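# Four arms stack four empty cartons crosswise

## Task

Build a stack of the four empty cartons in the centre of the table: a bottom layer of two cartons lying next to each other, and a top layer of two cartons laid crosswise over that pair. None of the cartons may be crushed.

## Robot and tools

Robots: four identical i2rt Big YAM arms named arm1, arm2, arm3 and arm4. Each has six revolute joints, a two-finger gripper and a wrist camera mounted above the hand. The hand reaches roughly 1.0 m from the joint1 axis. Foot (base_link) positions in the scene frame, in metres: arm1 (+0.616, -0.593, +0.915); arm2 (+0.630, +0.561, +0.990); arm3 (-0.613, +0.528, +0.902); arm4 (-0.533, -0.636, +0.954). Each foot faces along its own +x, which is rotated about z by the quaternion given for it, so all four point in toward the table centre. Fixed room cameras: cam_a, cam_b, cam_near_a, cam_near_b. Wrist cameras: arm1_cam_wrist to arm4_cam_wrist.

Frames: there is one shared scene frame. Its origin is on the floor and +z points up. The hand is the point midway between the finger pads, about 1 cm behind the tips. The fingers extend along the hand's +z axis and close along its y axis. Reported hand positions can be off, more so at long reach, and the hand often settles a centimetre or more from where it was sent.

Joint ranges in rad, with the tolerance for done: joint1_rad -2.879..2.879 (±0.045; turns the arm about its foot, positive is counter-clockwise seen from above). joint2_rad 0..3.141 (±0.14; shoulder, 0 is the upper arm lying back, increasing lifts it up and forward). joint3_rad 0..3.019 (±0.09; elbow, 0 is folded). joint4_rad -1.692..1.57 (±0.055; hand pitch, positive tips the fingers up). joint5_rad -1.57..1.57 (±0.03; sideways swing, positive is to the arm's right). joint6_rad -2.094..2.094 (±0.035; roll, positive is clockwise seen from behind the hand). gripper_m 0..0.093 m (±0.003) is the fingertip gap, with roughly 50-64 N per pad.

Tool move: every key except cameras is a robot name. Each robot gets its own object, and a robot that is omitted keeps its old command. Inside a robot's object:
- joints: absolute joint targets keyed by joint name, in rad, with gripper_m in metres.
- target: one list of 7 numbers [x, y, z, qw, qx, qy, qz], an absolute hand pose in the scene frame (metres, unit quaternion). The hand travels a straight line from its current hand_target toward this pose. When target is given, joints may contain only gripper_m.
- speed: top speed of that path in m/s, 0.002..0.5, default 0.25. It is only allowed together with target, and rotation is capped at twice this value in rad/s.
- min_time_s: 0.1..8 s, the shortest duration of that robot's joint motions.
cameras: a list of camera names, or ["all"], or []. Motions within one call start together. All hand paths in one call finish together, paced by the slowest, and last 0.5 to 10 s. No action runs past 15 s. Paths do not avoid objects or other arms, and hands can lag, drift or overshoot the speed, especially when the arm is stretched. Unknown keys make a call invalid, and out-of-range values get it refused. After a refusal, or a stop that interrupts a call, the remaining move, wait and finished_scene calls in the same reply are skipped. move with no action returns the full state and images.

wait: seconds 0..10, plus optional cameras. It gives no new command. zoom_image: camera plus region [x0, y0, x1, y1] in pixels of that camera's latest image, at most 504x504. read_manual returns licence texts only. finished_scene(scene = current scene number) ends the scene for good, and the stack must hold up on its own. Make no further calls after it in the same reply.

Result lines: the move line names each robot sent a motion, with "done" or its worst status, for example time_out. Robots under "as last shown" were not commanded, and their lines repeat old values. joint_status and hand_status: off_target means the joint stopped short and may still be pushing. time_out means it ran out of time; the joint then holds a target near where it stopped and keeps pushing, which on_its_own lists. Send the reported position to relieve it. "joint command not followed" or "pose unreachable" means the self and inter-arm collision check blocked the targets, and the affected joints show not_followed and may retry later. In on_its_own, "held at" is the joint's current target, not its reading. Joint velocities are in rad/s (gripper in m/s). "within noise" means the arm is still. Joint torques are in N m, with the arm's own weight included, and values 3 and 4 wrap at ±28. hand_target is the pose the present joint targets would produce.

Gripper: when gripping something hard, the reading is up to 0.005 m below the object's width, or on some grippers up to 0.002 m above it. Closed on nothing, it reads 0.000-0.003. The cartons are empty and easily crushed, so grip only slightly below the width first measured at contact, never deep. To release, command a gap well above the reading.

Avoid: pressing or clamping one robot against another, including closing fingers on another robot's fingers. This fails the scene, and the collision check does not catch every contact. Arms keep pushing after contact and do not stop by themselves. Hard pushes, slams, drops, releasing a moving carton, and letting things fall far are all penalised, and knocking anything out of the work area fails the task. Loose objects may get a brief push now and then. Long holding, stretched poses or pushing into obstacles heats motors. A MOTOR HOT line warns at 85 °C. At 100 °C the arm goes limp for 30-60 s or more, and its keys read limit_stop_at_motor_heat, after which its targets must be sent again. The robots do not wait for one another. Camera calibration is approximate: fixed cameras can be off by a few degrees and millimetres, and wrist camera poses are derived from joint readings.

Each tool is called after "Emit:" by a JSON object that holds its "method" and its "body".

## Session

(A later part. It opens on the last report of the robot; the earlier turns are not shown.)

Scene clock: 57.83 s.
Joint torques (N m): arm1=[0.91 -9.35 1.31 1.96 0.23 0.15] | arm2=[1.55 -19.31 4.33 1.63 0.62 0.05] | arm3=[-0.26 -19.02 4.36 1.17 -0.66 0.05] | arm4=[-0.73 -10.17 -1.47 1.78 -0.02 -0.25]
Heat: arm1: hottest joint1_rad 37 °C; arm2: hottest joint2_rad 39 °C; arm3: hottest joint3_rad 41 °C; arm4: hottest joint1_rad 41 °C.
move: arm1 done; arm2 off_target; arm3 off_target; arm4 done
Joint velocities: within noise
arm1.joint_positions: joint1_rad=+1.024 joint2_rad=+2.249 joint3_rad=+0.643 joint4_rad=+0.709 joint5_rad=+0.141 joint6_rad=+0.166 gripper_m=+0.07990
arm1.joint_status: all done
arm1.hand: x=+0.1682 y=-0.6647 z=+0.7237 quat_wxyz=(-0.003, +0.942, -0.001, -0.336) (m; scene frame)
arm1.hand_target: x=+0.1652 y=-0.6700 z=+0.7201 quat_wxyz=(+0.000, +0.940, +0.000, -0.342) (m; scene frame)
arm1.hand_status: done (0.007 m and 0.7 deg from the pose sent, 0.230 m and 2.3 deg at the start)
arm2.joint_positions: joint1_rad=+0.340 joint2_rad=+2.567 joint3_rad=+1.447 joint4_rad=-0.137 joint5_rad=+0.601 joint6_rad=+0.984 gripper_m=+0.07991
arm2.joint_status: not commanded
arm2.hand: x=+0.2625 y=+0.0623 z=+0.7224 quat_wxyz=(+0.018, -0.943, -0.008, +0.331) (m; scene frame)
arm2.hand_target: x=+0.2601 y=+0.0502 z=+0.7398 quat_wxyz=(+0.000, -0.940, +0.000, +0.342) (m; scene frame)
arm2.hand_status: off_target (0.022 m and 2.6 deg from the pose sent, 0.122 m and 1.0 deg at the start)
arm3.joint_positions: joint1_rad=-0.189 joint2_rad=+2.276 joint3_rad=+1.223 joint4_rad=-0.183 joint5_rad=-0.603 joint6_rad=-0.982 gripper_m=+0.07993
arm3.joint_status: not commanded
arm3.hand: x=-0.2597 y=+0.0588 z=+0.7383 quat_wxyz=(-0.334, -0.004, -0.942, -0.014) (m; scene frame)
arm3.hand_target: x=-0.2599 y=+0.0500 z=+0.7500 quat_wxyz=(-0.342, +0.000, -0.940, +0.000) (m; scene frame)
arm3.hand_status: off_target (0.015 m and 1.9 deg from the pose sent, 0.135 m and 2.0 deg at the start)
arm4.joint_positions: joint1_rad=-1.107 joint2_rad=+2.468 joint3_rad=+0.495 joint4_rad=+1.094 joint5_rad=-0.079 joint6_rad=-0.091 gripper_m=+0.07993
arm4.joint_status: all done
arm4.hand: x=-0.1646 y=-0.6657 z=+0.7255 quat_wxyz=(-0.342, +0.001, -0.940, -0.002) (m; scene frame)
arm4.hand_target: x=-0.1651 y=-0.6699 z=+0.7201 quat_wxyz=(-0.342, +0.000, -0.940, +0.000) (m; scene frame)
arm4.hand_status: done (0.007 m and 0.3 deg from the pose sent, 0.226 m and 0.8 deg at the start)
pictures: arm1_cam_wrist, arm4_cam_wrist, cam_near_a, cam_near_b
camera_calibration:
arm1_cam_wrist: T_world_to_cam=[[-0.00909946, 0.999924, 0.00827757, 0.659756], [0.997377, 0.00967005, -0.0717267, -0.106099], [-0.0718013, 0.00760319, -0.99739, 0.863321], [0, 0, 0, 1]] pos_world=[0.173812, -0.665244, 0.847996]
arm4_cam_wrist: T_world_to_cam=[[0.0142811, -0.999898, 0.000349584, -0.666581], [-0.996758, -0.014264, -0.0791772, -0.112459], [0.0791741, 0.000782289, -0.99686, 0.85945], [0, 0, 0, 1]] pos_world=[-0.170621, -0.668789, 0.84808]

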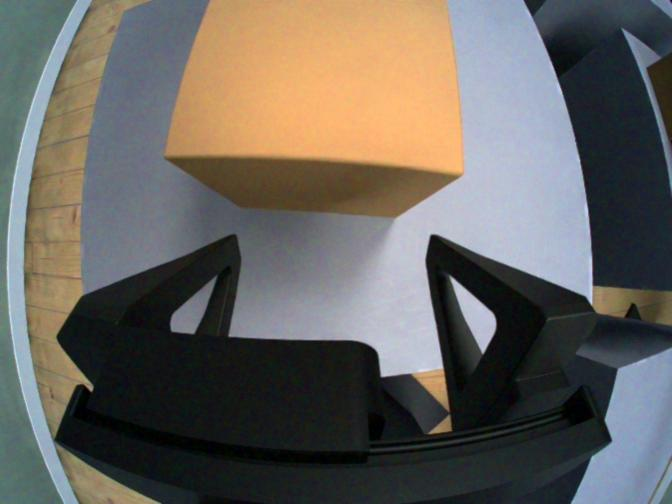

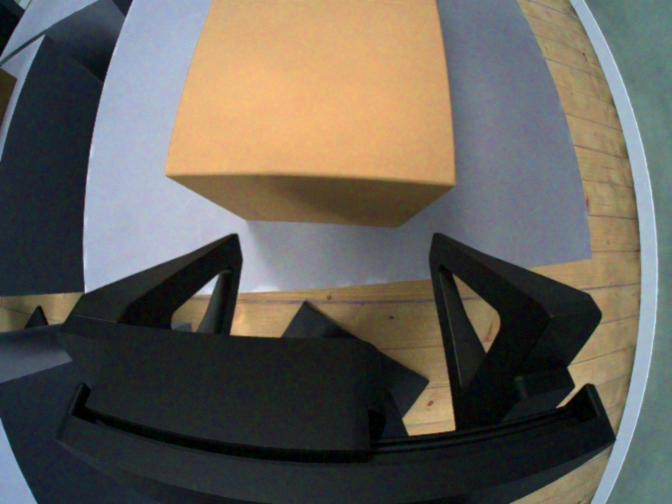

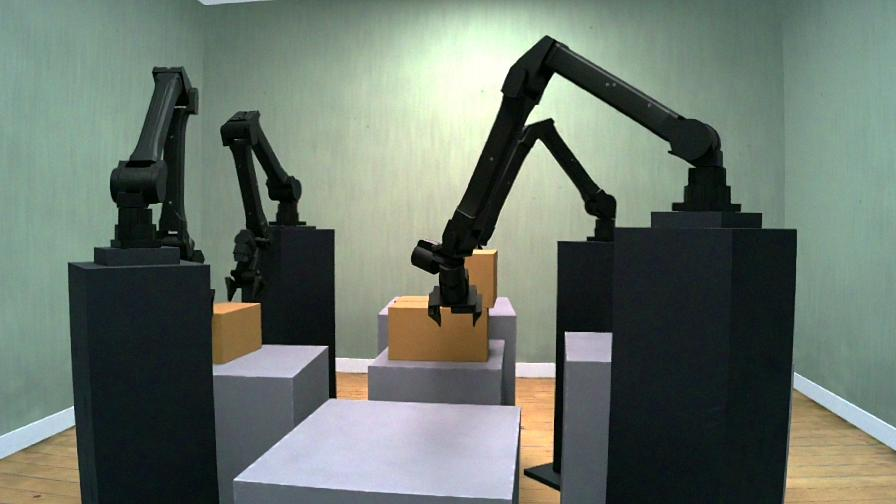

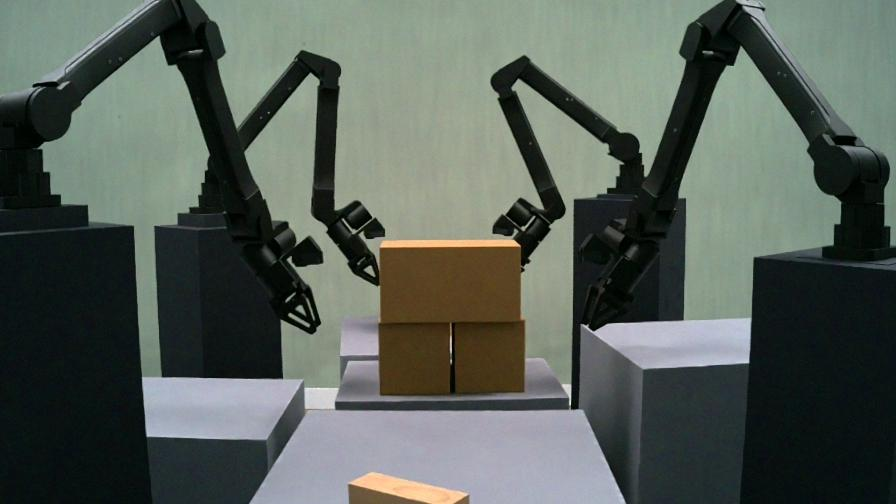

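Emit:
{"method": "move", "body": {"arm2": {"target":[0.28,0.25,0.9,0,0.9397,0,-0.3420],"speed":0.15}, "arm3": {"target":[-0.28,0.25,0.9,0.3420,0,0.9397,0],"speed":0.15}, "arm1": {"target":[0.142,-0.675,0.70,0,0.9397,0,-0.3420],"speed":0.06}, "arm4": {"target":[-0.147,-0.674,0.70,0.3420,0,0.9397,0],"speed":0.06}}}

Emit:
{"method": "move", "body": {"arm1": {"target":[0.128,-0.675,0.70,0,0.9397,0,-0.3420],"speed":0.03}, "arm4": {"target":[-0.133,-0.674,0.70,0.3420,0,0.9397,0],"speed":0.03}, "cameras": ["arm1_cam_wrist","arm4_cam_wrist"]}}

Scene clock: 62.17 s.
Joint torques (N m): arm1=[0.73 -9.88 1.55 1.24 0.22 0.15] | arm2=[0.32 -12.45 3.85 2.19 0.24 -0.09] | arm3=[1.2 -11.16 5.22 0.64 -0.25 0.21] | arm4=[-0.91 -10.7 -1.1 1.03 -0.03 -0.25]
Heat: arm1: hottest joint1_rad 37 °C; arm2: hottest joint2_rad 39 °C; arm3: hottest joint3_rad 41 °C; arm4: hottest joint1_rad 41 °C.
move: arm1 done; arm2 done; arm3 done; arm4 off_target
Joint velocities: within noise
arm1.joint_positions: joint1_rad=+1.024 joint2_rad=+2.313 joint3_rad=+0.728 joint4_rad=+0.709 joint5_rad=+0.141 joint6_rad=+0.166 gripper_m=+0.07990
arm1.joint_status: not commanded
arm1.hand: x=+0.1413 y=-0.6706 z=+0.7076 quat_wxyz=(+0.000, +0.938, -0.002, -0.346) (m; scene frame)
arm1.hand_target: x=+0.1421 y=-0.6750 z=+0.7001 quat_wxyz=(+0.000, +0.940, +0.000, -0.342) (m; scene frame)
arm1.hand_status: done (0.009 m and 0.5 deg from the pose sent, 0.037 m and 0.8 deg at the start)
arm2.joint_positions: joint1_rad=+0.168 joint2_rad=+1.947 joint3_rad=+0.741 joint4_rad=+0.068 joint5_rad=+0.536 joint6_rad=+0.801 gripper_m=+0.07991
arm2.joint_status: not commanded
arm2.hand: x=+0.2850 y=+0.2513 z=+0.8913 quat_wxyz=(+0.010, -0.942, -0.003, +0.335) (m; scene frame)
arm2.hand_target: x=+0.2800 y=+0.2500 z=+0.9000 quat_wxyz=(+0.000, -0.940, +0.000, +0.342) (m; scene frame)
arm2.hand_status: done (0.010 m and 1.5 deg from the pose sent, 0.259 m and 2.6 deg at the start)
arm3.joint_positions: joint1_rad=-0.001 joint2_rad=+1.604 joint3_rad=+0.646 joint4_rad=-0.132 joint5_rad=-0.524 joint6_rad=-0.774 gripper_m=+0.07993
arm3.joint_status: not commanded
arm3.hand: x=-0.2823 y=+0.2460 z=+0.8968 quat_wxyz=(-0.342, -0.001, -0.940, +0.001) (m; scene frame)
arm3.hand_target: x=-0.2801 y=+0.2500 z=+0.8998 quat_wxyz=(-0.342, +0.000, -0.940, +0.000) (m; scene frame)
arm3.hand_status: done (0.006 m and 0.2 deg from the pose sent, 0.251 m and 1.9 deg at the start)
arm4.joint_positions: joint1_rad=-1.112 joint2_rad=+2.511 joint3_rad=+0.568 joint4_rad=+1.083 joint5_rad=-0.083 joint6_rad=-0.095 gripper_m=+0.07993
arm4.joint_status: not commanded
arm4.hand: x=-0.1431 y=-0.6693 z=+0.7094 quat_wxyz=(-0.350, +0.002, -0.937, -0.002) (m; scene frame)
arm4.hand_target: x=-0.1473 y=-0.6738 z=+0.7002 quat_wxyz=(-0.342, +0.000, -0.940, +0.000) (m; scene frame)
arm4.hand_status: off_target (0.011 m and 1.1 deg from the pose sent, 0.032 m and 0.3 deg at the start)
pictures: none

Scene clock: 63.20 s.
Joint torques (N m): arm1=[0.09 -10.46 2.65 1.11 0.05 0.1] | arm2=[0.67 -11.99 3.7 2.11 0.26 -0.12] | arm3=[1.26 -11.22 5.24 0.68 -0.24 0.21] | arm4=[-0.44 -12.34 -0.46 1.17 0.05 -0.23]
Heat: arm1: hottest joint1_rad 37 °C; arm2: hottest joint2_rad 39 °C; arm3: hottest joint3_rad 41 °C; arm4: hottest joint1_rad 41 °C.
move: arm1 done; arm4 done
Joint velocities: within noise
arm1.joint_positions: joint1_rad=+1.024 joint2_rad=+2.317 joint3_rad=+0.749 joint4_rad=+0.677 joint5_rad=+0.141 joint6_rad=+0.166 gripper_m=+0.07991
arm1.joint_status: not commanded
arm1.hand: x=+0.1370 y=-0.6715 z=+0.7038 quat_wxyz=(-0.002, +0.941, -0.001, -0.339) (m; scene frame)
arm1.hand_target: x=+0.1284 y=-0.6750 z=+0.7002 quat_wxyz=(+0.000, +0.940, +0.000, -0.342) (m; scene frame)
arm1.hand_status: done (0.010 m and 0.5 deg from the pose sent, 0.016 m and 0.5 deg at the start)
arm2, arm3: as last shown
arm2.joint_positions: joint1_rad=+0.168 joint2_rad=+1.947 joint3_rad=+0.741 joint4_rad=+0.068 joint5_rad=+0.536 joint6_rad=+0.800 gripper_m=+0.07991
arm3.joint_positions: joint1_rad=-0.001 joint2_rad=+1.604 joint3_rad=+0.646 joint4_rad=-0.132 joint5_rad=-0.524 joint6_rad=-0.773 gripper_m=+0.07993
arm3.hand: x=-0.2823 y=+0.2460 z=+0.8968 quat_wxyz=(-0.342, -0.002, -0.940, +0.001) (m; scene frame)
arm4.joint_positions: joint1_rad=-1.112 joint2_rad=+2.511 joint3_rad=+0.592 joint4_rad=+1.032 joint5_rad=-0.081 joint6_rad=-0.095 gripper_m=+0.07993
arm4.joint_status: not commanded
arm4.hand: x=-0.1396 y=-0.6701 z=+0.7019 quat_wxyz=(-0.338, +0.001, -0.941, -0.002) (m; scene frame)
arm4.hand_target: x=-0.1331 y=-0.6739 z=+0.7001 quat_wxyz=(-0.342, +0.000, -0.940, +0.000) (m; scene frame)
arm4.hand_status: done (0.008 m and 0.6 deg from the pose sent, 0.014 m and 1.1 deg at the start)
pictures: arm1_cam_wrist, arm4_cam_wrist
camera_calibration:
arm1_cam_wrist: T_world_to_cam=[[-0.00875341, 0.999938, 0.00690042, 0.667344], [0.996993, 0.00925856, -0.0769375, -0.0728444], [-0.0769966, 0.00620621, -0.997012, 0.840809], [0, 0, 0, 1]] pos_world=[0.143206, -0.671846, 0.828087]
arm4_cam_wrist: T_world_to_cam=[[0.0141705, -0.9999, 0.000426157, -0.671322], [-0.99737, -0.014165, -0.0710821, -0.0952832], [0.071081, 0.000582233, -0.99747, 0.833179], [0, 0, 0, 1]] pos_world=[-0.144743, -0.673089, 0.824585]

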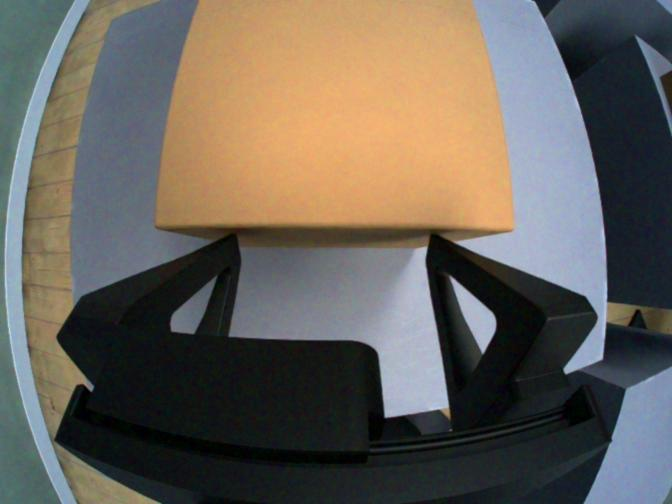

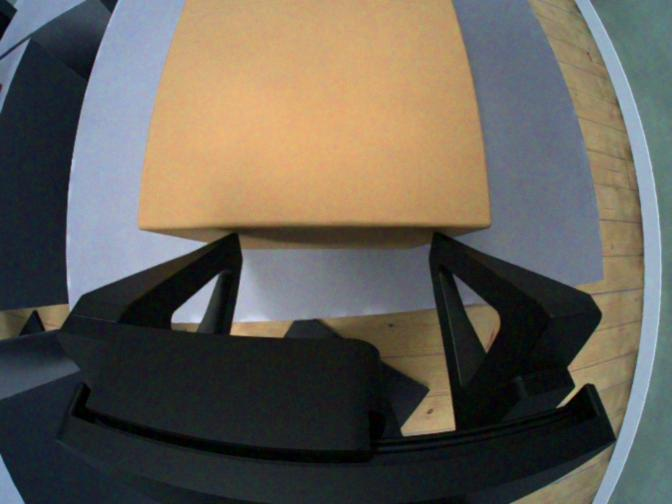

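Emit:
{"method": "move", "body": {"arm1": {"target":[0.110,-0.672,0.705,0,0.9397,0,-0.3420],"speed":0.04}, "arm4": {"target":[-0.112,-0.672,0.705,0.3420,0,0.9397,0],"speed":0.04}}}

Emit:
{"method": "move", "body": {"arm1": {"target":[0.101,-0.672,0.712,0,0.9397,0,-0.3420],"speed":0.04}, "arm4": {"target":[-0.103,-0.672,0.712,0.3420,0,0.9397,0],"speed":0.04}, "cameras": ["arm1_cam_wrist","arm4_cam_wrist"]}}

Scene clock: 68.80 s.
Joint torques (N m): arm1=[-1.44 -11.81 3.82 1.28 -0.07 -0.03] | arm2=[-0.26 -12.34 3.73 2.14 0.22 -0.15] | arm3=[1.2 -11.16 5.23 0.64 -0.25 0.21] | arm4=[0.67 -14.33 0.87 1.24 0.2 -0.1]
Heat: arm1: hottest joint1_rad 37 °C; arm2: hottest joint2_rad 39 °C; arm3: hottest joint3_rad 40 °C; arm4: hottest joint1_rad 41 °C.
move: arm1 off_target; arm4 off_target
Joint velocities: within noise
arm1.joint_positions: joint1_rad=+1.024 joint2_rad=+2.317 joint3_rad=+0.770 joint4_rad=+0.621 joint5_rad=+0.134 joint6_rad=+0.166 gripper_m=+0.07991
arm1.joint_status: not commanded
arm1.hand: x=+0.1358 y=-0.6730 z=+0.6985 quat_wxyz=(-0.002, +0.947, +0.001, -0.322) (m; scene frame)
arm1.hand_target: x=+0.1109 y=-0.6717 z=+0.7059 quat_wxyz=(+0.000, +0.940, +0.000, -0.342) (m; scene frame)
arm1.hand_status: off_target (0.027 m and 2.4 deg from the pose sent, 0.027 m and 0.5 deg at the start)
arm2, arm3: as last shown
arm4.joint_positions: joint1_rad=-1.112 joint2_rad=+2.495 joint3_rad=+0.614 joint4_rad=+0.952 joint5_rad=-0.076 joint6_rad=-0.095 gripper_m=+0.07993
arm4.joint_status: not commanded
arm4.hand: x=-0.1370 y=-0.6713 z=+0.6965 quat_wxyz=(-0.318, +0.000, -0.948, -0.002) (m; scene frame)
arm4.hand_target: x=-0.1125 y=-0.6718 z=+0.7057 quat_wxyz=(-0.342, +0.000, -0.940, +0.000) (m; scene frame)
arm4.hand_status: off_target (0.026 m and 2.9 deg from the pose sent, 0.028 m and 0.6 deg at the start)
pictures: none

Scene clock: 69.80 s.
Joint torques (N m): arm1=[-1.38 -13.33 4.03 1.31 -0.06 -0.04] | arm2=[0.26 -12.34 3.71 2.21 0.24 -0.11] | arm3=[1.14 -11.16 5.24 0.62 -0.25 0.21] | arm4=[1.03 -15.15 1.55 1.62 0.17 -0.08]
Heat: arm1: hottest joint1_rad 37 °C; arm2: hottest joint2_rad 39 °C; arm3: hottest joint3_rad 40 °C; arm4: hottest joint1_rad 41 °C.
move: arm1 off_target; arm4 off_target
Joint velocities: within noise
arm1.joint_positions: joint1_rad=+1.020 joint2_rad=+2.317 joint3_rad=+0.782 joint4_rad=+0.585 joint5_rad=+0.132 joint6_rad=+0.165 gripper_m=+0.07991
arm1.joint_status: not commanded
arm1.hand: x=+0.1356 y=-0.6713 z=+0.6952 quat_wxyz=(-0.004, +0.950, +0.001, -0.311) (m; scene frame)
arm1.hand_target: x=+0.1022 y=-0.6715 z=+0.7133 quat_wxyz=(-0.001, +0.940, +0.000, -0.342) (m; scene frame)
arm1.hand_status: off_target (0.039 m and 3.8 deg from the pose sent, 0.037 m and 2.4 deg at the start)
arm2, arm3: as last shown
arm4.joint_positions: joint1_rad=-1.112 joint2_rad=+2.471 joint3_rad=+0.615 joint4_rad=+0.907 joint5_rad=-0.073 joint6_rad=-0.095 gripper_m=+0.07993
arm4.joint_status: not commanded
arm4.hand: x=-0.1361 y=-0.6718 z=+0.6987 quat_wxyz=(-0.308, -0.001, -0.951, -0.003) (m; scene frame)
arm4.hand_target: x=-0.1040 y=-0.6717 z=+0.7130 quat_wxyz=(-0.342, +0.000, -0.940, +0.000) (m; scene frame)
arm4.hand_status: off_target (0.036 m and 4.1 deg from the pose sent, 0.037 m and 2.9 deg at the start)
pictures: arm1_cam_wrist, arm4_cam_wrist
camera_calibration:
arm1_cam_wrist: T_world_to_cam=[[-0.0118775, 0.999854, 0.0123084, 0.663847], [0.999751, 0.0121073, -0.0187665, -0.111011], [-0.0189128, 0.0120824, -0.999748, 0.830151], [0, 0, 0, 1]] pos_world=[0.134568, -0.672436, 0.819688]
arm4_cam_wrist: T_world_to_cam=[[0.00987451, -0.999949, -0.00207066, -0.671928], [-0.999913, -0.00985597, -0.00878003, -0.133043], [0.00875917, 0.00215718, -0.999959, 0.824013], [0, 0, 0, 1]] pos_world=[-0.133615, -0.674982, 0.82142]

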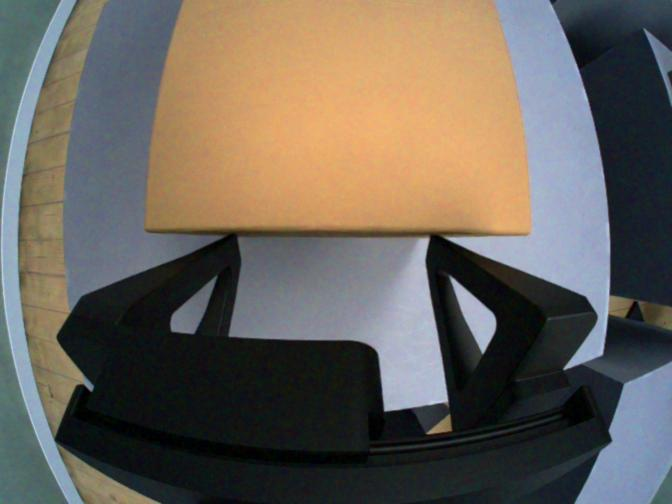

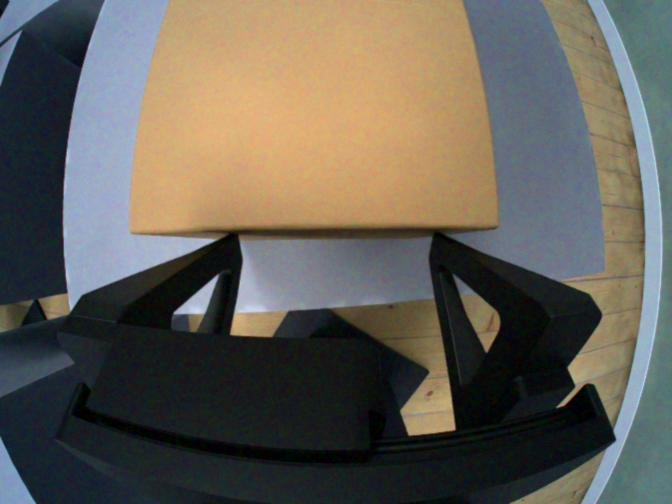

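Emit:
{"method": "move", "body": {"arm1": {"target":[0.098,-0.672,0.93,0,0.9397,0,-0.3420],"speed":0.12}, "arm4": {"target":[-0.100,-0.672,0.93,0.3420,0,0.9397,0],"speed":0.12}, "arm2": {"target":[0.30,0.40,0.95,0,0.9397,0,-0.3420],"speed":0.12}, "arm3": {"target":[-0.30,0.40,0.95,0.3420,0,0.9397,0],"speed":0.12}, "cameras": ["cam_near_a","cam_near_b","cam_a"]}}

Scene clock: 73.50 s.
Joint torques (N m): arm1=[-1.49 -12.45 8.81 1.77 0.04 -0.11] | arm2=[-0.03 -7.41 4.03 2.36 0.11 -0.17] | arm3=[1.26 -5.83 6.94 0.9 -0.08 0.15] | arm4=[1.03 -10.87 9.17 1.81 0.15 0.04]
Heat: arm1: hottest joint1_rad 37 °C; arm2: hottest joint2_rad 39 °C; arm3: hottest joint3_rad 40 °C; arm4: hottest joint1_rad 41 °C.
move: arm1 off_target; arm2 done; arm3 done; arm4 off_target
Joint velocities: within noise
arm1.joint_positions: joint1_rad=+1.020 joint2_rad=+1.692 joint3_rad=+0.710 joint4_rad=-0.016 joint5_rad=+0.129 joint6_rad=+0.172 gripper_m=+0.07991
arm1.joint_status: not commanded
arm1.hand: x=+0.1405 y=-0.6706 z=+0.8884 quat_wxyz=(-0.007, +0.957, +0.000, -0.289) (m; scene frame)
arm1.hand_target: x=+0.1012 y=-0.6712 z=+0.9316 quat_wxyz=(-0.001, +0.940, +0.000, -0.342) (m; scene frame)
arm1.hand_status: off_target (0.060 m and 6.5 deg from the pose sent, 0.238 m and 3.8 deg at the start)
arm2.joint_positions: joint1_rad=-0.111 joint2_rad=+1.595 joint3_rad=+0.384 joint4_rad=+0.196 joint5_rad=+0.394 joint6_rad=+0.529 gripper_m=+0.07991
arm2.joint_status: not commanded
arm2.hand: x=+0.3038 y=+0.3994 z=+0.9435 quat_wxyz=(+0.007, -0.943, -0.002, +0.332) (m; scene frame)
arm2.hand_target: x=+0.3000 y=+0.4000 z=+0.9499 quat_wxyz=(+0.000, -0.940, +0.000, +0.342) (m; scene frame)
arm2.hand_status: done (0.008 m and 1.5 deg from the pose sent, 0.161 m and 1.5 deg at the start)
arm3.joint_positions: joint1_rad=+0.331 joint2_rad=+1.120 joint3_rad=+0.367 joint4_rad=-0.205 joint5_rad=-0.348 joint6_rad=-0.459 gripper_m=+0.07993
arm3.joint_status: not commanded
arm3.hand: x=-0.3016 y=+0.3962 z=+0.9474 quat_wxyz=(-0.341, -0.002, -0.940, +0.001) (m; scene frame)
arm3.hand_target: x=-0.3000 y=+0.4000 z=+0.9499 quat_wxyz=(-0.342, +0.000, -0.940, +0.000) (m; scene frame)
arm3.hand_status: done (0.005 m and 0.3 deg from the pose sent, 0.164 m and 0.2 deg at the start)
arm4.joint_positions: joint1_rad=-1.112 joint2_rad=+1.617 joint3_rad=+0.455 joint4_rad=+0.204 joint5_rad=-0.073 joint6_rad=-0.105 gripper_m=+0.07993
arm4.joint_status: not commanded
arm4.hand: x=-0.1327 y=-0.6727 z=+0.9065 quat_wxyz=(-0.304, +0.003, -0.953, -0.001) (m; scene frame)
arm4.hand_target: x=-0.1017 y=-0.6717 z=+0.9310 quat_wxyz=(-0.342, +0.000, -0.940, -0.001) (m; scene frame)
arm4.hand_status: off_target (0.040 m and 4.6 deg from the pose sent, 0.234 m and 4.1 deg at the start)
pictures: cam_a, cam_near_a, cam_near_b

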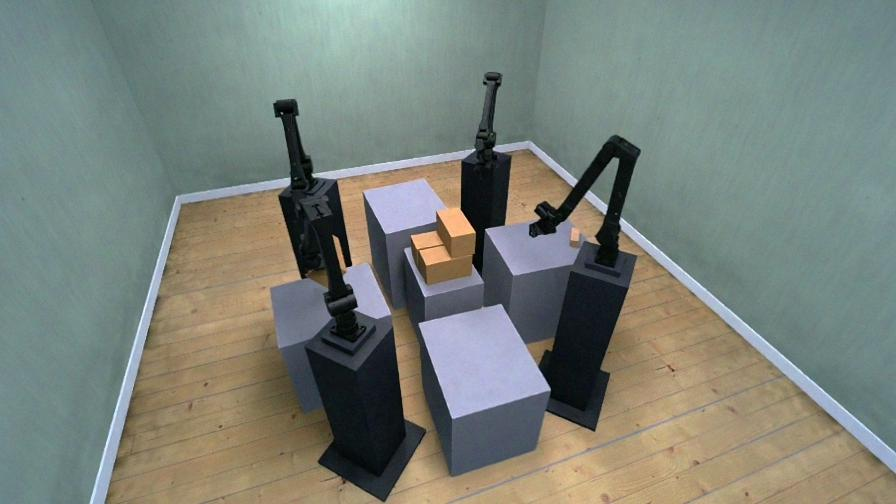

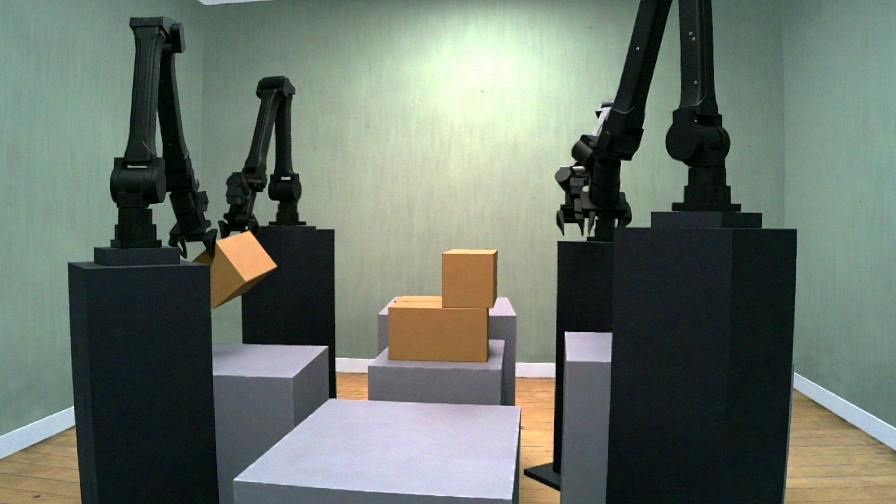

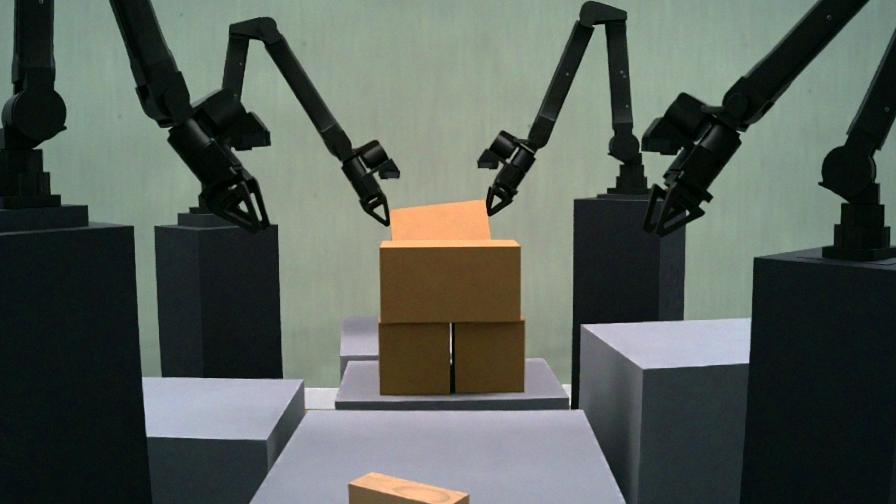

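Emit:
{"method": "move", "body": {"cameras": ["arm1_cam_wrist","arm4_cam_wrist"]}}

Emit:
{"method": "zoom_image", "body": {"camera": "arm4_cam_wrist", "region": [100, 100, 600, 500]}}

Scene clock: 75.30 s.
Joint torques (N m): arm1=[-1.44 -12.4 8.8 1.77 0.04 -0.11] | arm2=[0.09 -7.77 3.84 2.29 0.1 -0.14] | arm3=[1.32 -5.83 6.95 0.87 -0.08 0.21] | arm4=[1.08 -10.7 9.2 1.83 0.16 0.02]
Heat: arm1: hottest joint1_rad 37 °C; arm2: hottest joint2_rad 39 °C; arm3: hottest joint3_rad 41 °C; arm4: hottest joint1_rad 41 °C.
Joint velocities: within noise
arm1.joint_positions: joint1_rad=+1.020 joint2_rad=+1.692 joint3_rad=+0.710 joint4_rad=-0.016 joint5_rad=+0.129 joint6_rad=+0.172 gripper_m=+0.07991
arm1.joint_status: not commanded
arm1.hand: x=+0.1405 y=-0.6706 z=+0.8884 quat_wxyz=(-0.007, +0.957, +0.000, -0.289) (m; scene frame)
arm1.hand_target: x=+0.1012 y=-0.6712 z=+0.9316 quat_wxyz=(-0.001, +0.940, +0.000, -0.342) (m; scene frame)
arm1.hand_status: off_target (0.060 m and 6.5 deg from the pose sent, 0.238 m and 3.8 deg at the start)
arm2.joint_positions: joint1_rad=-0.111 joint2_rad=+1.595 joint3_rad=+0.384 joint4_rad=+0.196 joint5_rad=+0.394 joint6_rad=+0.529 gripper_m=+0.07991
arm2.joint_status: not commanded
arm2.hand: x=+0.3038 y=+0.3994 z=+0.9435 quat_wxyz=(+0.007, -0.943, -0.002, +0.332) (m; scene frame)
arm2.hand_target: x=+0.3000 y=+0.4000 z=+0.9499 quat_wxyz=(+0.000, -0.940, +0.000, +0.342) (m; scene frame)
arm2.hand_status: done (0.008 m and 1.5 deg from the pose sent, 0.161 m and 1.5 deg at the start)
arm3.joint_positions: joint1_rad=+0.331 joint2_rad=+1.120 joint3_rad=+0.367 joint4_rad=-0.205 joint5_rad=-0.348 joint6_rad=-0.459 gripper_m=+0.07993
arm3.joint_status: not commanded
arm3.hand: x=-0.3016 y=+0.3962 z=+0.9474 quat_wxyz=(-0.341, -0.003, -0.940, +0.001) (m; scene frame)
arm3.hand_target: x=-0.3000 y=+0.4000 z=+0.9499 quat_wxyz=(-0.342, +0.000, -0.940, +0.000) (m; scene frame)
arm3.hand_status: done (0.005 m and 0.3 deg from the pose sent, 0.164 m and 0.2 deg at the start)
arm4.joint_positions: joint1_rad=-1.112 joint2_rad=+1.617 joint3_rad=+0.455 joint4_rad=+0.204 joint5_rad=-0.073 joint6_rad=-0.105 gripper_m=+0.07993
arm4.joint_status: not commanded
arm4.hand: x=-0.1327 y=-0.6727 z=+0.9065 quat_wxyz=(-0.304, +0.003, -0.953, -0.001) (m; scene frame)
arm4.hand_target: x=-0.1017 y=-0.6717 z=+0.9310 quat_wxyz=(-0.342, +0.000, -0.940, -0.001) (m; scene frame)
arm4.hand_status: off_target (0.040 m and 4.6 deg from the pose sent, 0.234 m and 4.1 deg at the start)
pictures: arm1_cam_wrist, arm4_cam_wrist
camera_calibration:
arm1_cam_wrist: T_world_to_cam=[[-0.00789686, 0.999842, 0.0159022, 0.656985], [0.999563, 0.00743967, 0.0286069, -0.157525], [0.0284841, 0.0161212, -0.999464, 1.01916], [0, 0, 0, 1]] pos_world=[0.133614, -0.67214, 1.01267]
arm4_cam_wrist: T_world_to_cam=[[0.017486, -0.999842, 0.00309207, -0.676021], [-0.999847, -0.0174847, 0.00043985, -0.141259], [-0.000385717, -0.00309929, -0.999995, 1.02699], [0, 0, 0, 1]] pos_world=[-0.129021, -0.675201, 1.02914]

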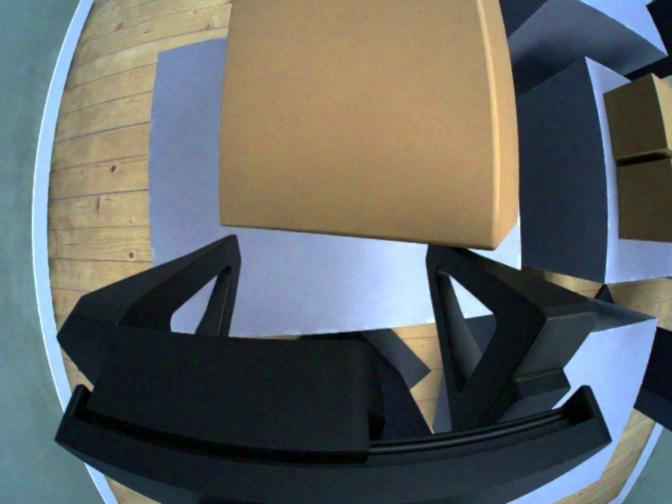

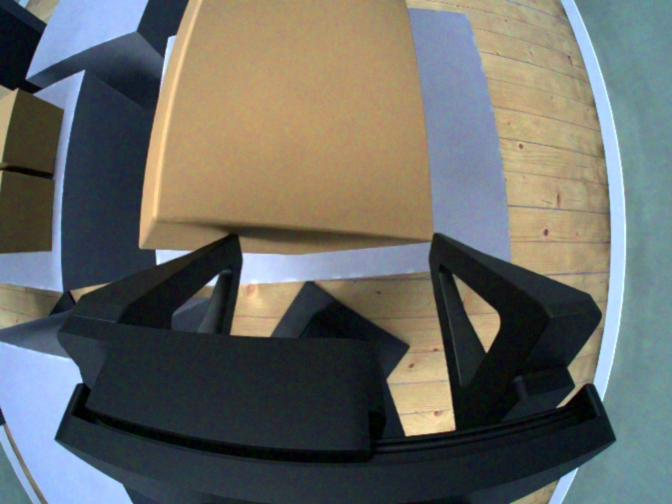

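Scaled by 1.008 from the camera's 672x504 image, which has a finer 960x720 frame.

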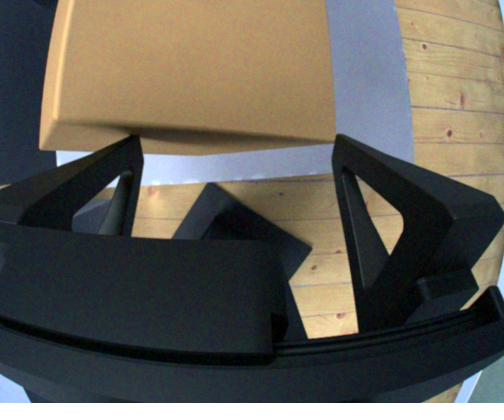

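Emit:
{"method": "move", "body": {"arm1": {"target":[0.098,-0.45,0.985,0,0.9397,0,-0.3420],"speed":0.08}, "arm4": {"target":[-0.100,-0.45,0.965,0.3420,0,0.9397,0],"speed":0.08}, "cameras": ["cam_near_a","cam_b","arm1_cam_wrist","arm4_cam_wrist"]}}

Scene clock: 82.63 s.
Joint torques (N m): arm1=[-0.56 -10.87 11.19 1.48 -0.45 -0.11] | arm2=[0.03 -7.82 3.89 2.36 0.13 -0.1] | arm3=[1.2 -5.83 6.95 0.84 -0.08 0.22] | arm4=[0.26 -8.94 13.35 1.46 0.7 0.03]
Heat: arm1: hottest joint3_rad 38 °C; arm2: hottest joint2_rad 39 °C; arm3: hottest joint3_rad 41 °C; arm4: hottest joint1_rad 41 °C.
move: arm1 off_target; arm4 off_target
Joint velocities: within noise
arm1.joint_positions: joint1_rad=+0.477 joint2_rad=+1.586 joint3_rad=+0.786 joint4_rad=-0.211 joint5_rad=-0.201 joint6_rad=-0.241 gripper_m=+0.07991
arm1.joint_status: not commanded
arm1.hand: x=+0.1398 y=-0.4647 z=+0.9422 quat_wxyz=(+0.015, +0.956, -0.016, -0.291) (m; scene frame)
arm1.hand_target: x=+0.1023 y=-0.4511 z=+0.9869 quat_wxyz=(-0.001, +0.940, +0.000, -0.342) (m; scene frame)
arm1.hand_status: off_target (0.062 m and 6.6 deg from the pose sent, 0.244 m and 6.5 deg at the start)
arm2, arm3: as last shown
arm4.joint_positions: joint1_rad=-0.466 joint2_rad=+1.564 joint3_rad=+0.586 joint4_rad=-0.040 joint5_rad=+0.319 joint6_rad=+0.395 gripper_m=+0.07993
arm4.joint_status: not commanded
arm4.hand: x=-0.1364 y=-0.4705 z=+0.9434 quat_wxyz=(-0.309, +0.018, -0.951, +0.016) (m; scene frame)
arm4.hand_target: x=-0.1030 y=-0.4512 z=+0.9671 quat_wxyz=(-0.342, +0.000, -0.940, -0.001) (m; scene frame)
arm4.hand_status: off_target (0.047 m and 4.8 deg from the pose sent, 0.233 m and 4.6 deg at the start)
pictures: arm1_cam_wrist, arm4_cam_wrist, cam_b, cam_near_a
camera_calibration:
arm1_cam_wrist: T_world_to_cam=[[0.00939243, 0.999324, -0.0355471, 0.49606], [0.999708, -0.00859269, 0.0225844, -0.161601], [0.0222636, -0.0357488, -0.999113, 1.04601], [0, 0, 0, 1]] pos_world=[0.133607, -0.459719, 1.06637]
arm4_cam_wrist: T_world_to_cam=[[0.0347944, -0.998331, 0.0460858, -0.511403], [-0.999322, -0.0353103, -0.0104283, -0.139555], [0.0120382, -0.0456917, -0.998883, 1.04519], [0, 0, 0, 1]] pos_world=[-0.134249, -0.467721, 1.06613]

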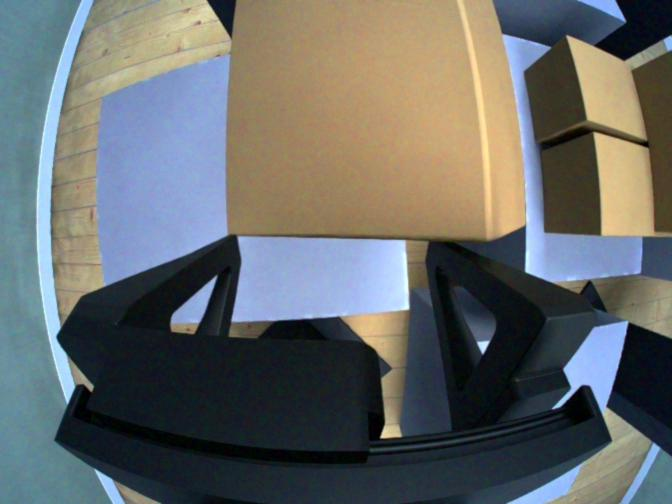

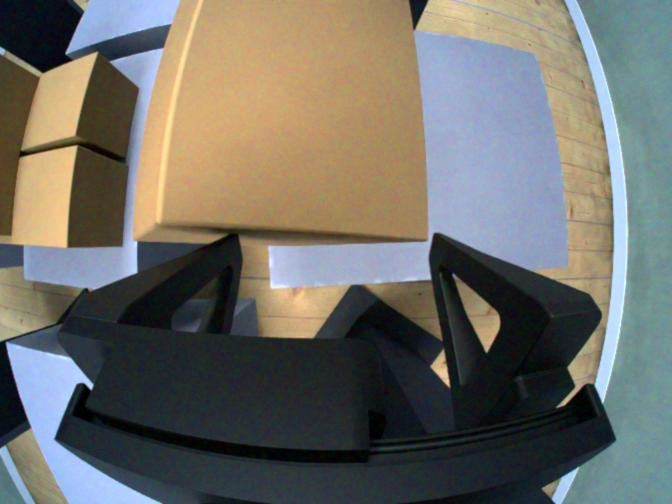

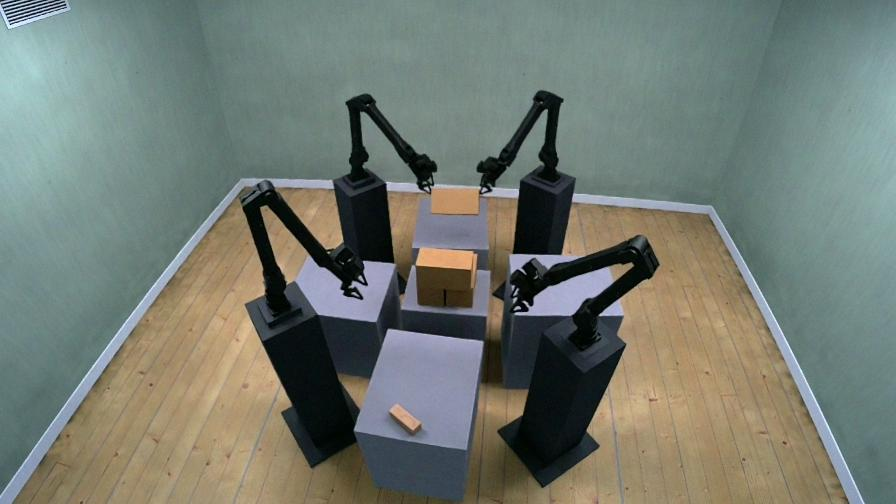

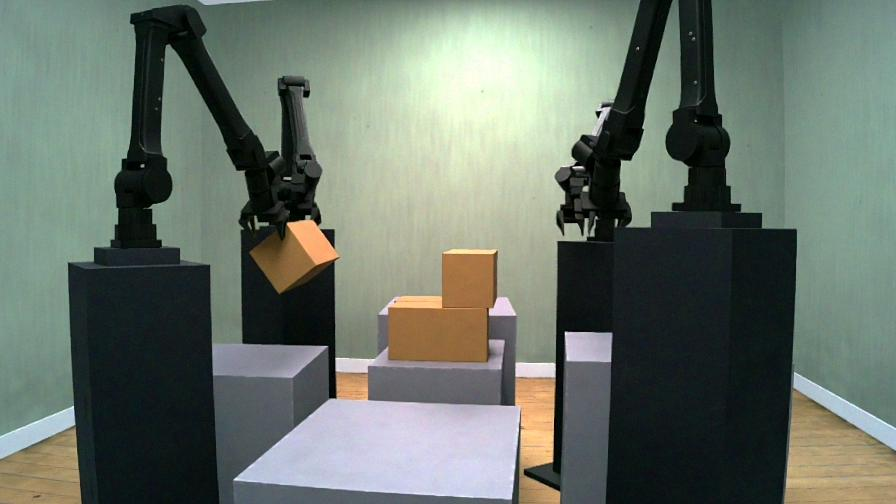

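Emit:
{"method": "move", "body": {"arm1": {"target":[0.098,-0.183,0.998,0,0.9397,0,-0.3420],"speed":0.09}, "arm4": {"target":[-0.100,-0.180,0.975,0.3420,0,0.9397,0],"speed":0.09}, "cameras": ["cam_near_a","cam_b","cam_near_b","arm1_cam_wrist","arm4_cam_wrist"]}}

Scene clock: 87.97 s.
Joint torques (N m): arm1=[1.79 -12.92 12.33 1.43 -1.08 -0.19] | arm2=[0.32 -8.06 3.84 2.33 0.12 -0.12] | arm3=[1.32 -5.89 6.97 0.85 -0.08 0.21] | arm4=[-1.67 -15.91 15.64 1.18 1.41 0.15]
Heat: arm1: hottest joint3_rad 40 °C; arm2: hottest joint2_rad 38 °C; arm3: hottest joint3_rad 41 °C; arm4: hottest joint1_rad 41 °C.
move: arm1 off_target; arm4 off_target
Joint velocities: within noise
arm1.joint_positions: joint1_rad=-0.001 joint2_rad=+1.866 joint3_rad=+1.281 joint4_rad=-0.531 joint5_rad=-0.448 joint6_rad=-0.627 gripper_m=+0.07991
arm1.joint_status: not commanded
arm1.hand: x=+0.1369 y=-0.1971 z=+0.9692 quat_wxyz=(+0.019, +0.951, -0.038, -0.308) (m; scene frame)
arm1.hand_target: x=+0.1011 y=-0.1859 z=+0.9997 quat_wxyz=(-0.001, +0.940, +0.000, -0.342) (m; scene frame)
arm1.hand_status: off_target (0.050 m and 6.4 deg from the pose sent, 0.290 m and 6.6 deg at the start)
arm2, arm3: as last shown
arm4.joint_positions: joint1_rad=-0.007 joint2_rad=+1.923 joint3_rad=+1.186 joint4_rad=-0.467 joint5_rad=+0.527 joint6_rad=+0.793 gripper_m=+0.07993
arm4.joint_status: not commanded
arm4.hand: x=-0.1382 y=-0.2027 z=+0.9510 quat_wxyz=(-0.311, +0.043, -0.949, +0.024) (m; scene frame)
arm4.hand_target: x=-0.1025 y=-0.1835 z=+0.9770 quat_wxyz=(-0.342, +0.000, -0.940, -0.001) (m; scene frame)
arm4.hand_status: off_target (0.050 m and 6.8 deg from the pose sent, 0.294 m and 4.8 deg at the start)
pictures: arm1_cam_wrist, arm4_cam_wrist, cam_b, cam_near_a, cam_near_b
camera_calibration:
arm1_cam_wrist: T_world_to_cam=[[0.048313, 0.997278, -0.0557, 0.243472], [0.998743, -0.0489804, -0.0106791, -0.132607], [-0.0133782, -0.0551141, -0.99839, 1.08311], [0, 0, 0, 1]] pos_world=[0.135168, -0.18961, 1.09351]
arm4_cam_wrist: T_world_to_cam=[[0.0769594, -0.994117, 0.0762178, -0.266293], [-0.996889, -0.0780289, -0.0111508, -0.139345], [0.0170324, -0.0751225, -0.997029, 1.05801], [0, 0, 0, 1]] pos_world=[-0.136438, -0.196119, 1.0736]

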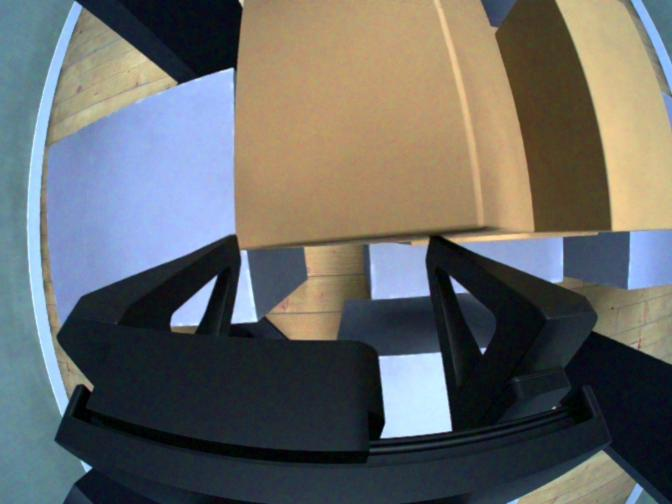

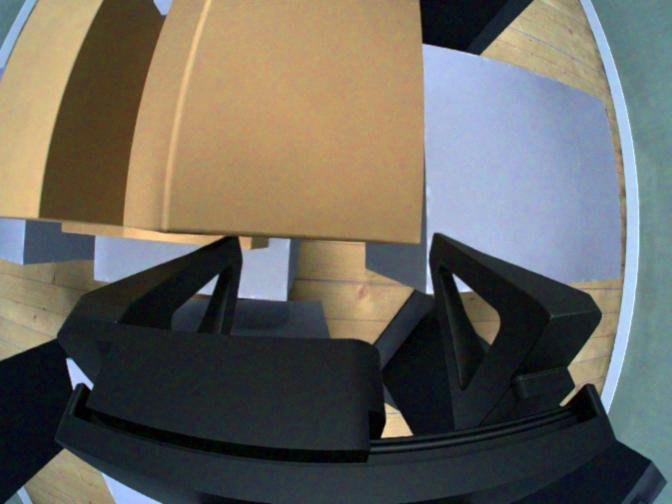

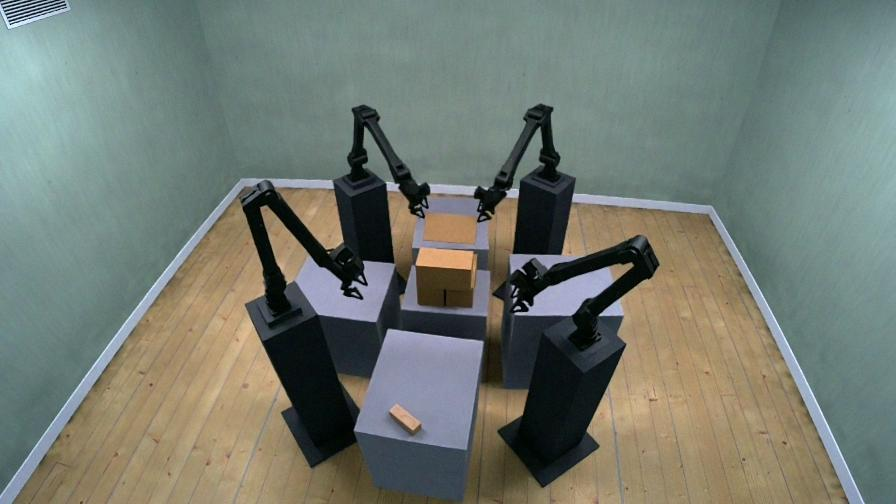

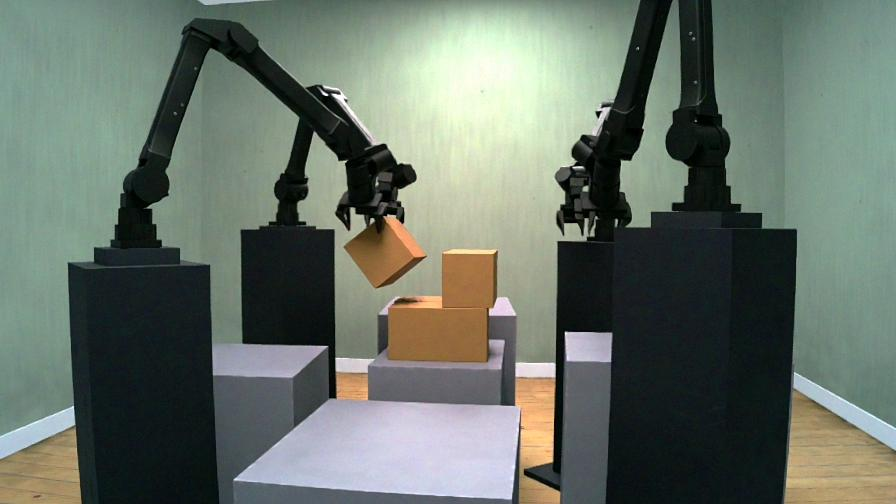

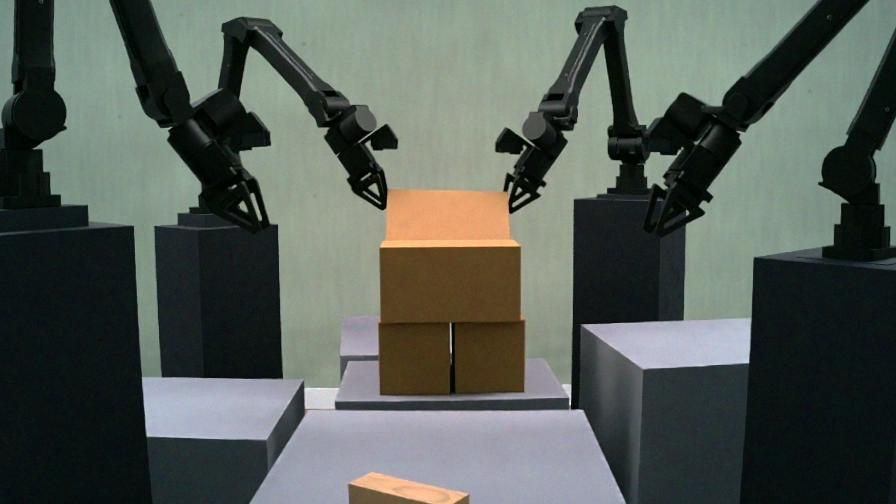

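Emit:
{"method": "move", "body": {"arm1": {"target":[0.098,-0.160,0.975,0,0.9397,0,-0.3420],"speed":0.05}, "arm4": {"target":[-0.100,-0.157,0.955,0.3420,0,0.9397,0],"speed":0.05}, "cameras": ["cam_near_a","cam_near_b"]}}

Scene clock: 89.97 s.
Joint torques (N m): arm1=[1.49 -13.8 12.31 1.89 -1.09 -0.19] | arm2=[0.21 -8.18 3.86 2.28 0.13 -0.07] | arm3=[1.32 -5.77 6.94 0.88 -0.07 0.21] | arm4=[-1.67 -16.56 15.19 1.37 1.41 0.15]
Heat: arm1: hottest joint3_rad 41 °C; arm2: hottest joint2_rad 38 °C; arm3: hottest joint3_rad 41 °C; arm4: hottest joint1_rad 41 °C.
move: arm1 off_target; arm4 off_target
Joint velocities: within noise
arm1.joint_positions: joint1_rad=-0.025 joint2_rad=+1.935 joint3_rad=+1.317 joint4_rad=-0.532 joint5_rad=-0.461 joint6_rad=-0.654 gripper_m=+0.07991
arm1.joint_status: not commanded
arm1.hand: x=+0.1389 y=-0.1808 z=+0.9436 quat_wxyz=(+0.027, +0.952, -0.039, -0.301) (m; scene frame)
arm1.hand_target: x=+0.1016 y=-0.1636 z=+0.9773 quat_wxyz=(-0.001, +0.940, +0.000, -0.342) (m; scene frame)
arm1.hand_status: off_target (0.056 m and 7.3 deg from the pose sent, 0.054 m and 6.4 deg at the start)
arm2, arm3: as last shown
arm4.joint_positions: joint1_rad=+0.015 joint2_rad=+1.994 joint3_rad=+1.250 joint4_rad=-0.467 joint5_rad=+0.537 joint6_rad=+0.818 gripper_m=+0.07993
arm4.joint_status: not commanded
arm4.hand: x=-0.1365 y=-0.1784 z=+0.9346 quat_wxyz=(-0.312, +0.042, -0.949, +0.023) (m; scene frame)
arm4.hand_target: x=-0.1023 y=-0.1601 z=+0.9568 quat_wxyz=(-0.342, +0.000, -0.940, -0.001) (m; scene frame)
arm4.hand_status: off_target (0.047 m and 6.5 deg from the pose sent, 0.060 m and 6.8 deg at the start)
pictures: cam_near_a, cam_near_b

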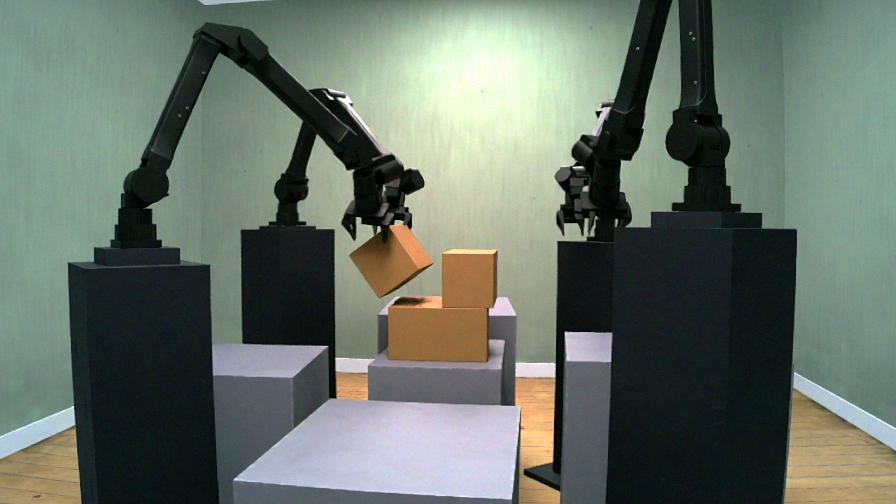

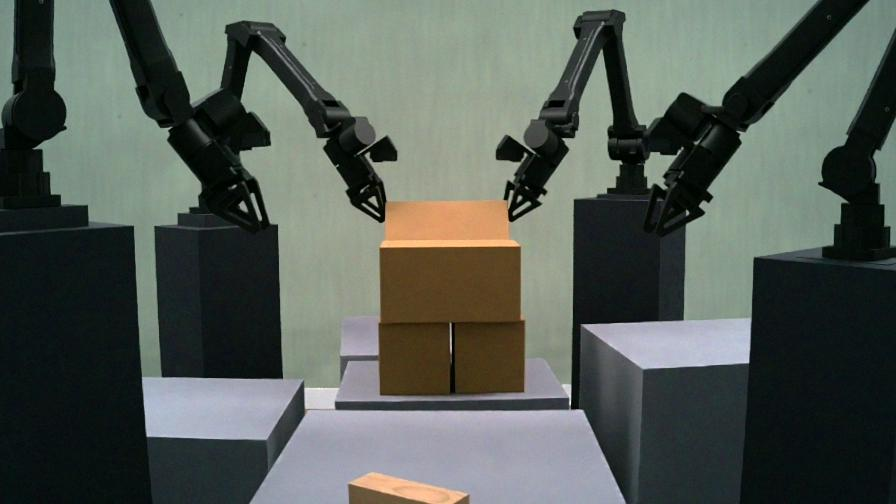

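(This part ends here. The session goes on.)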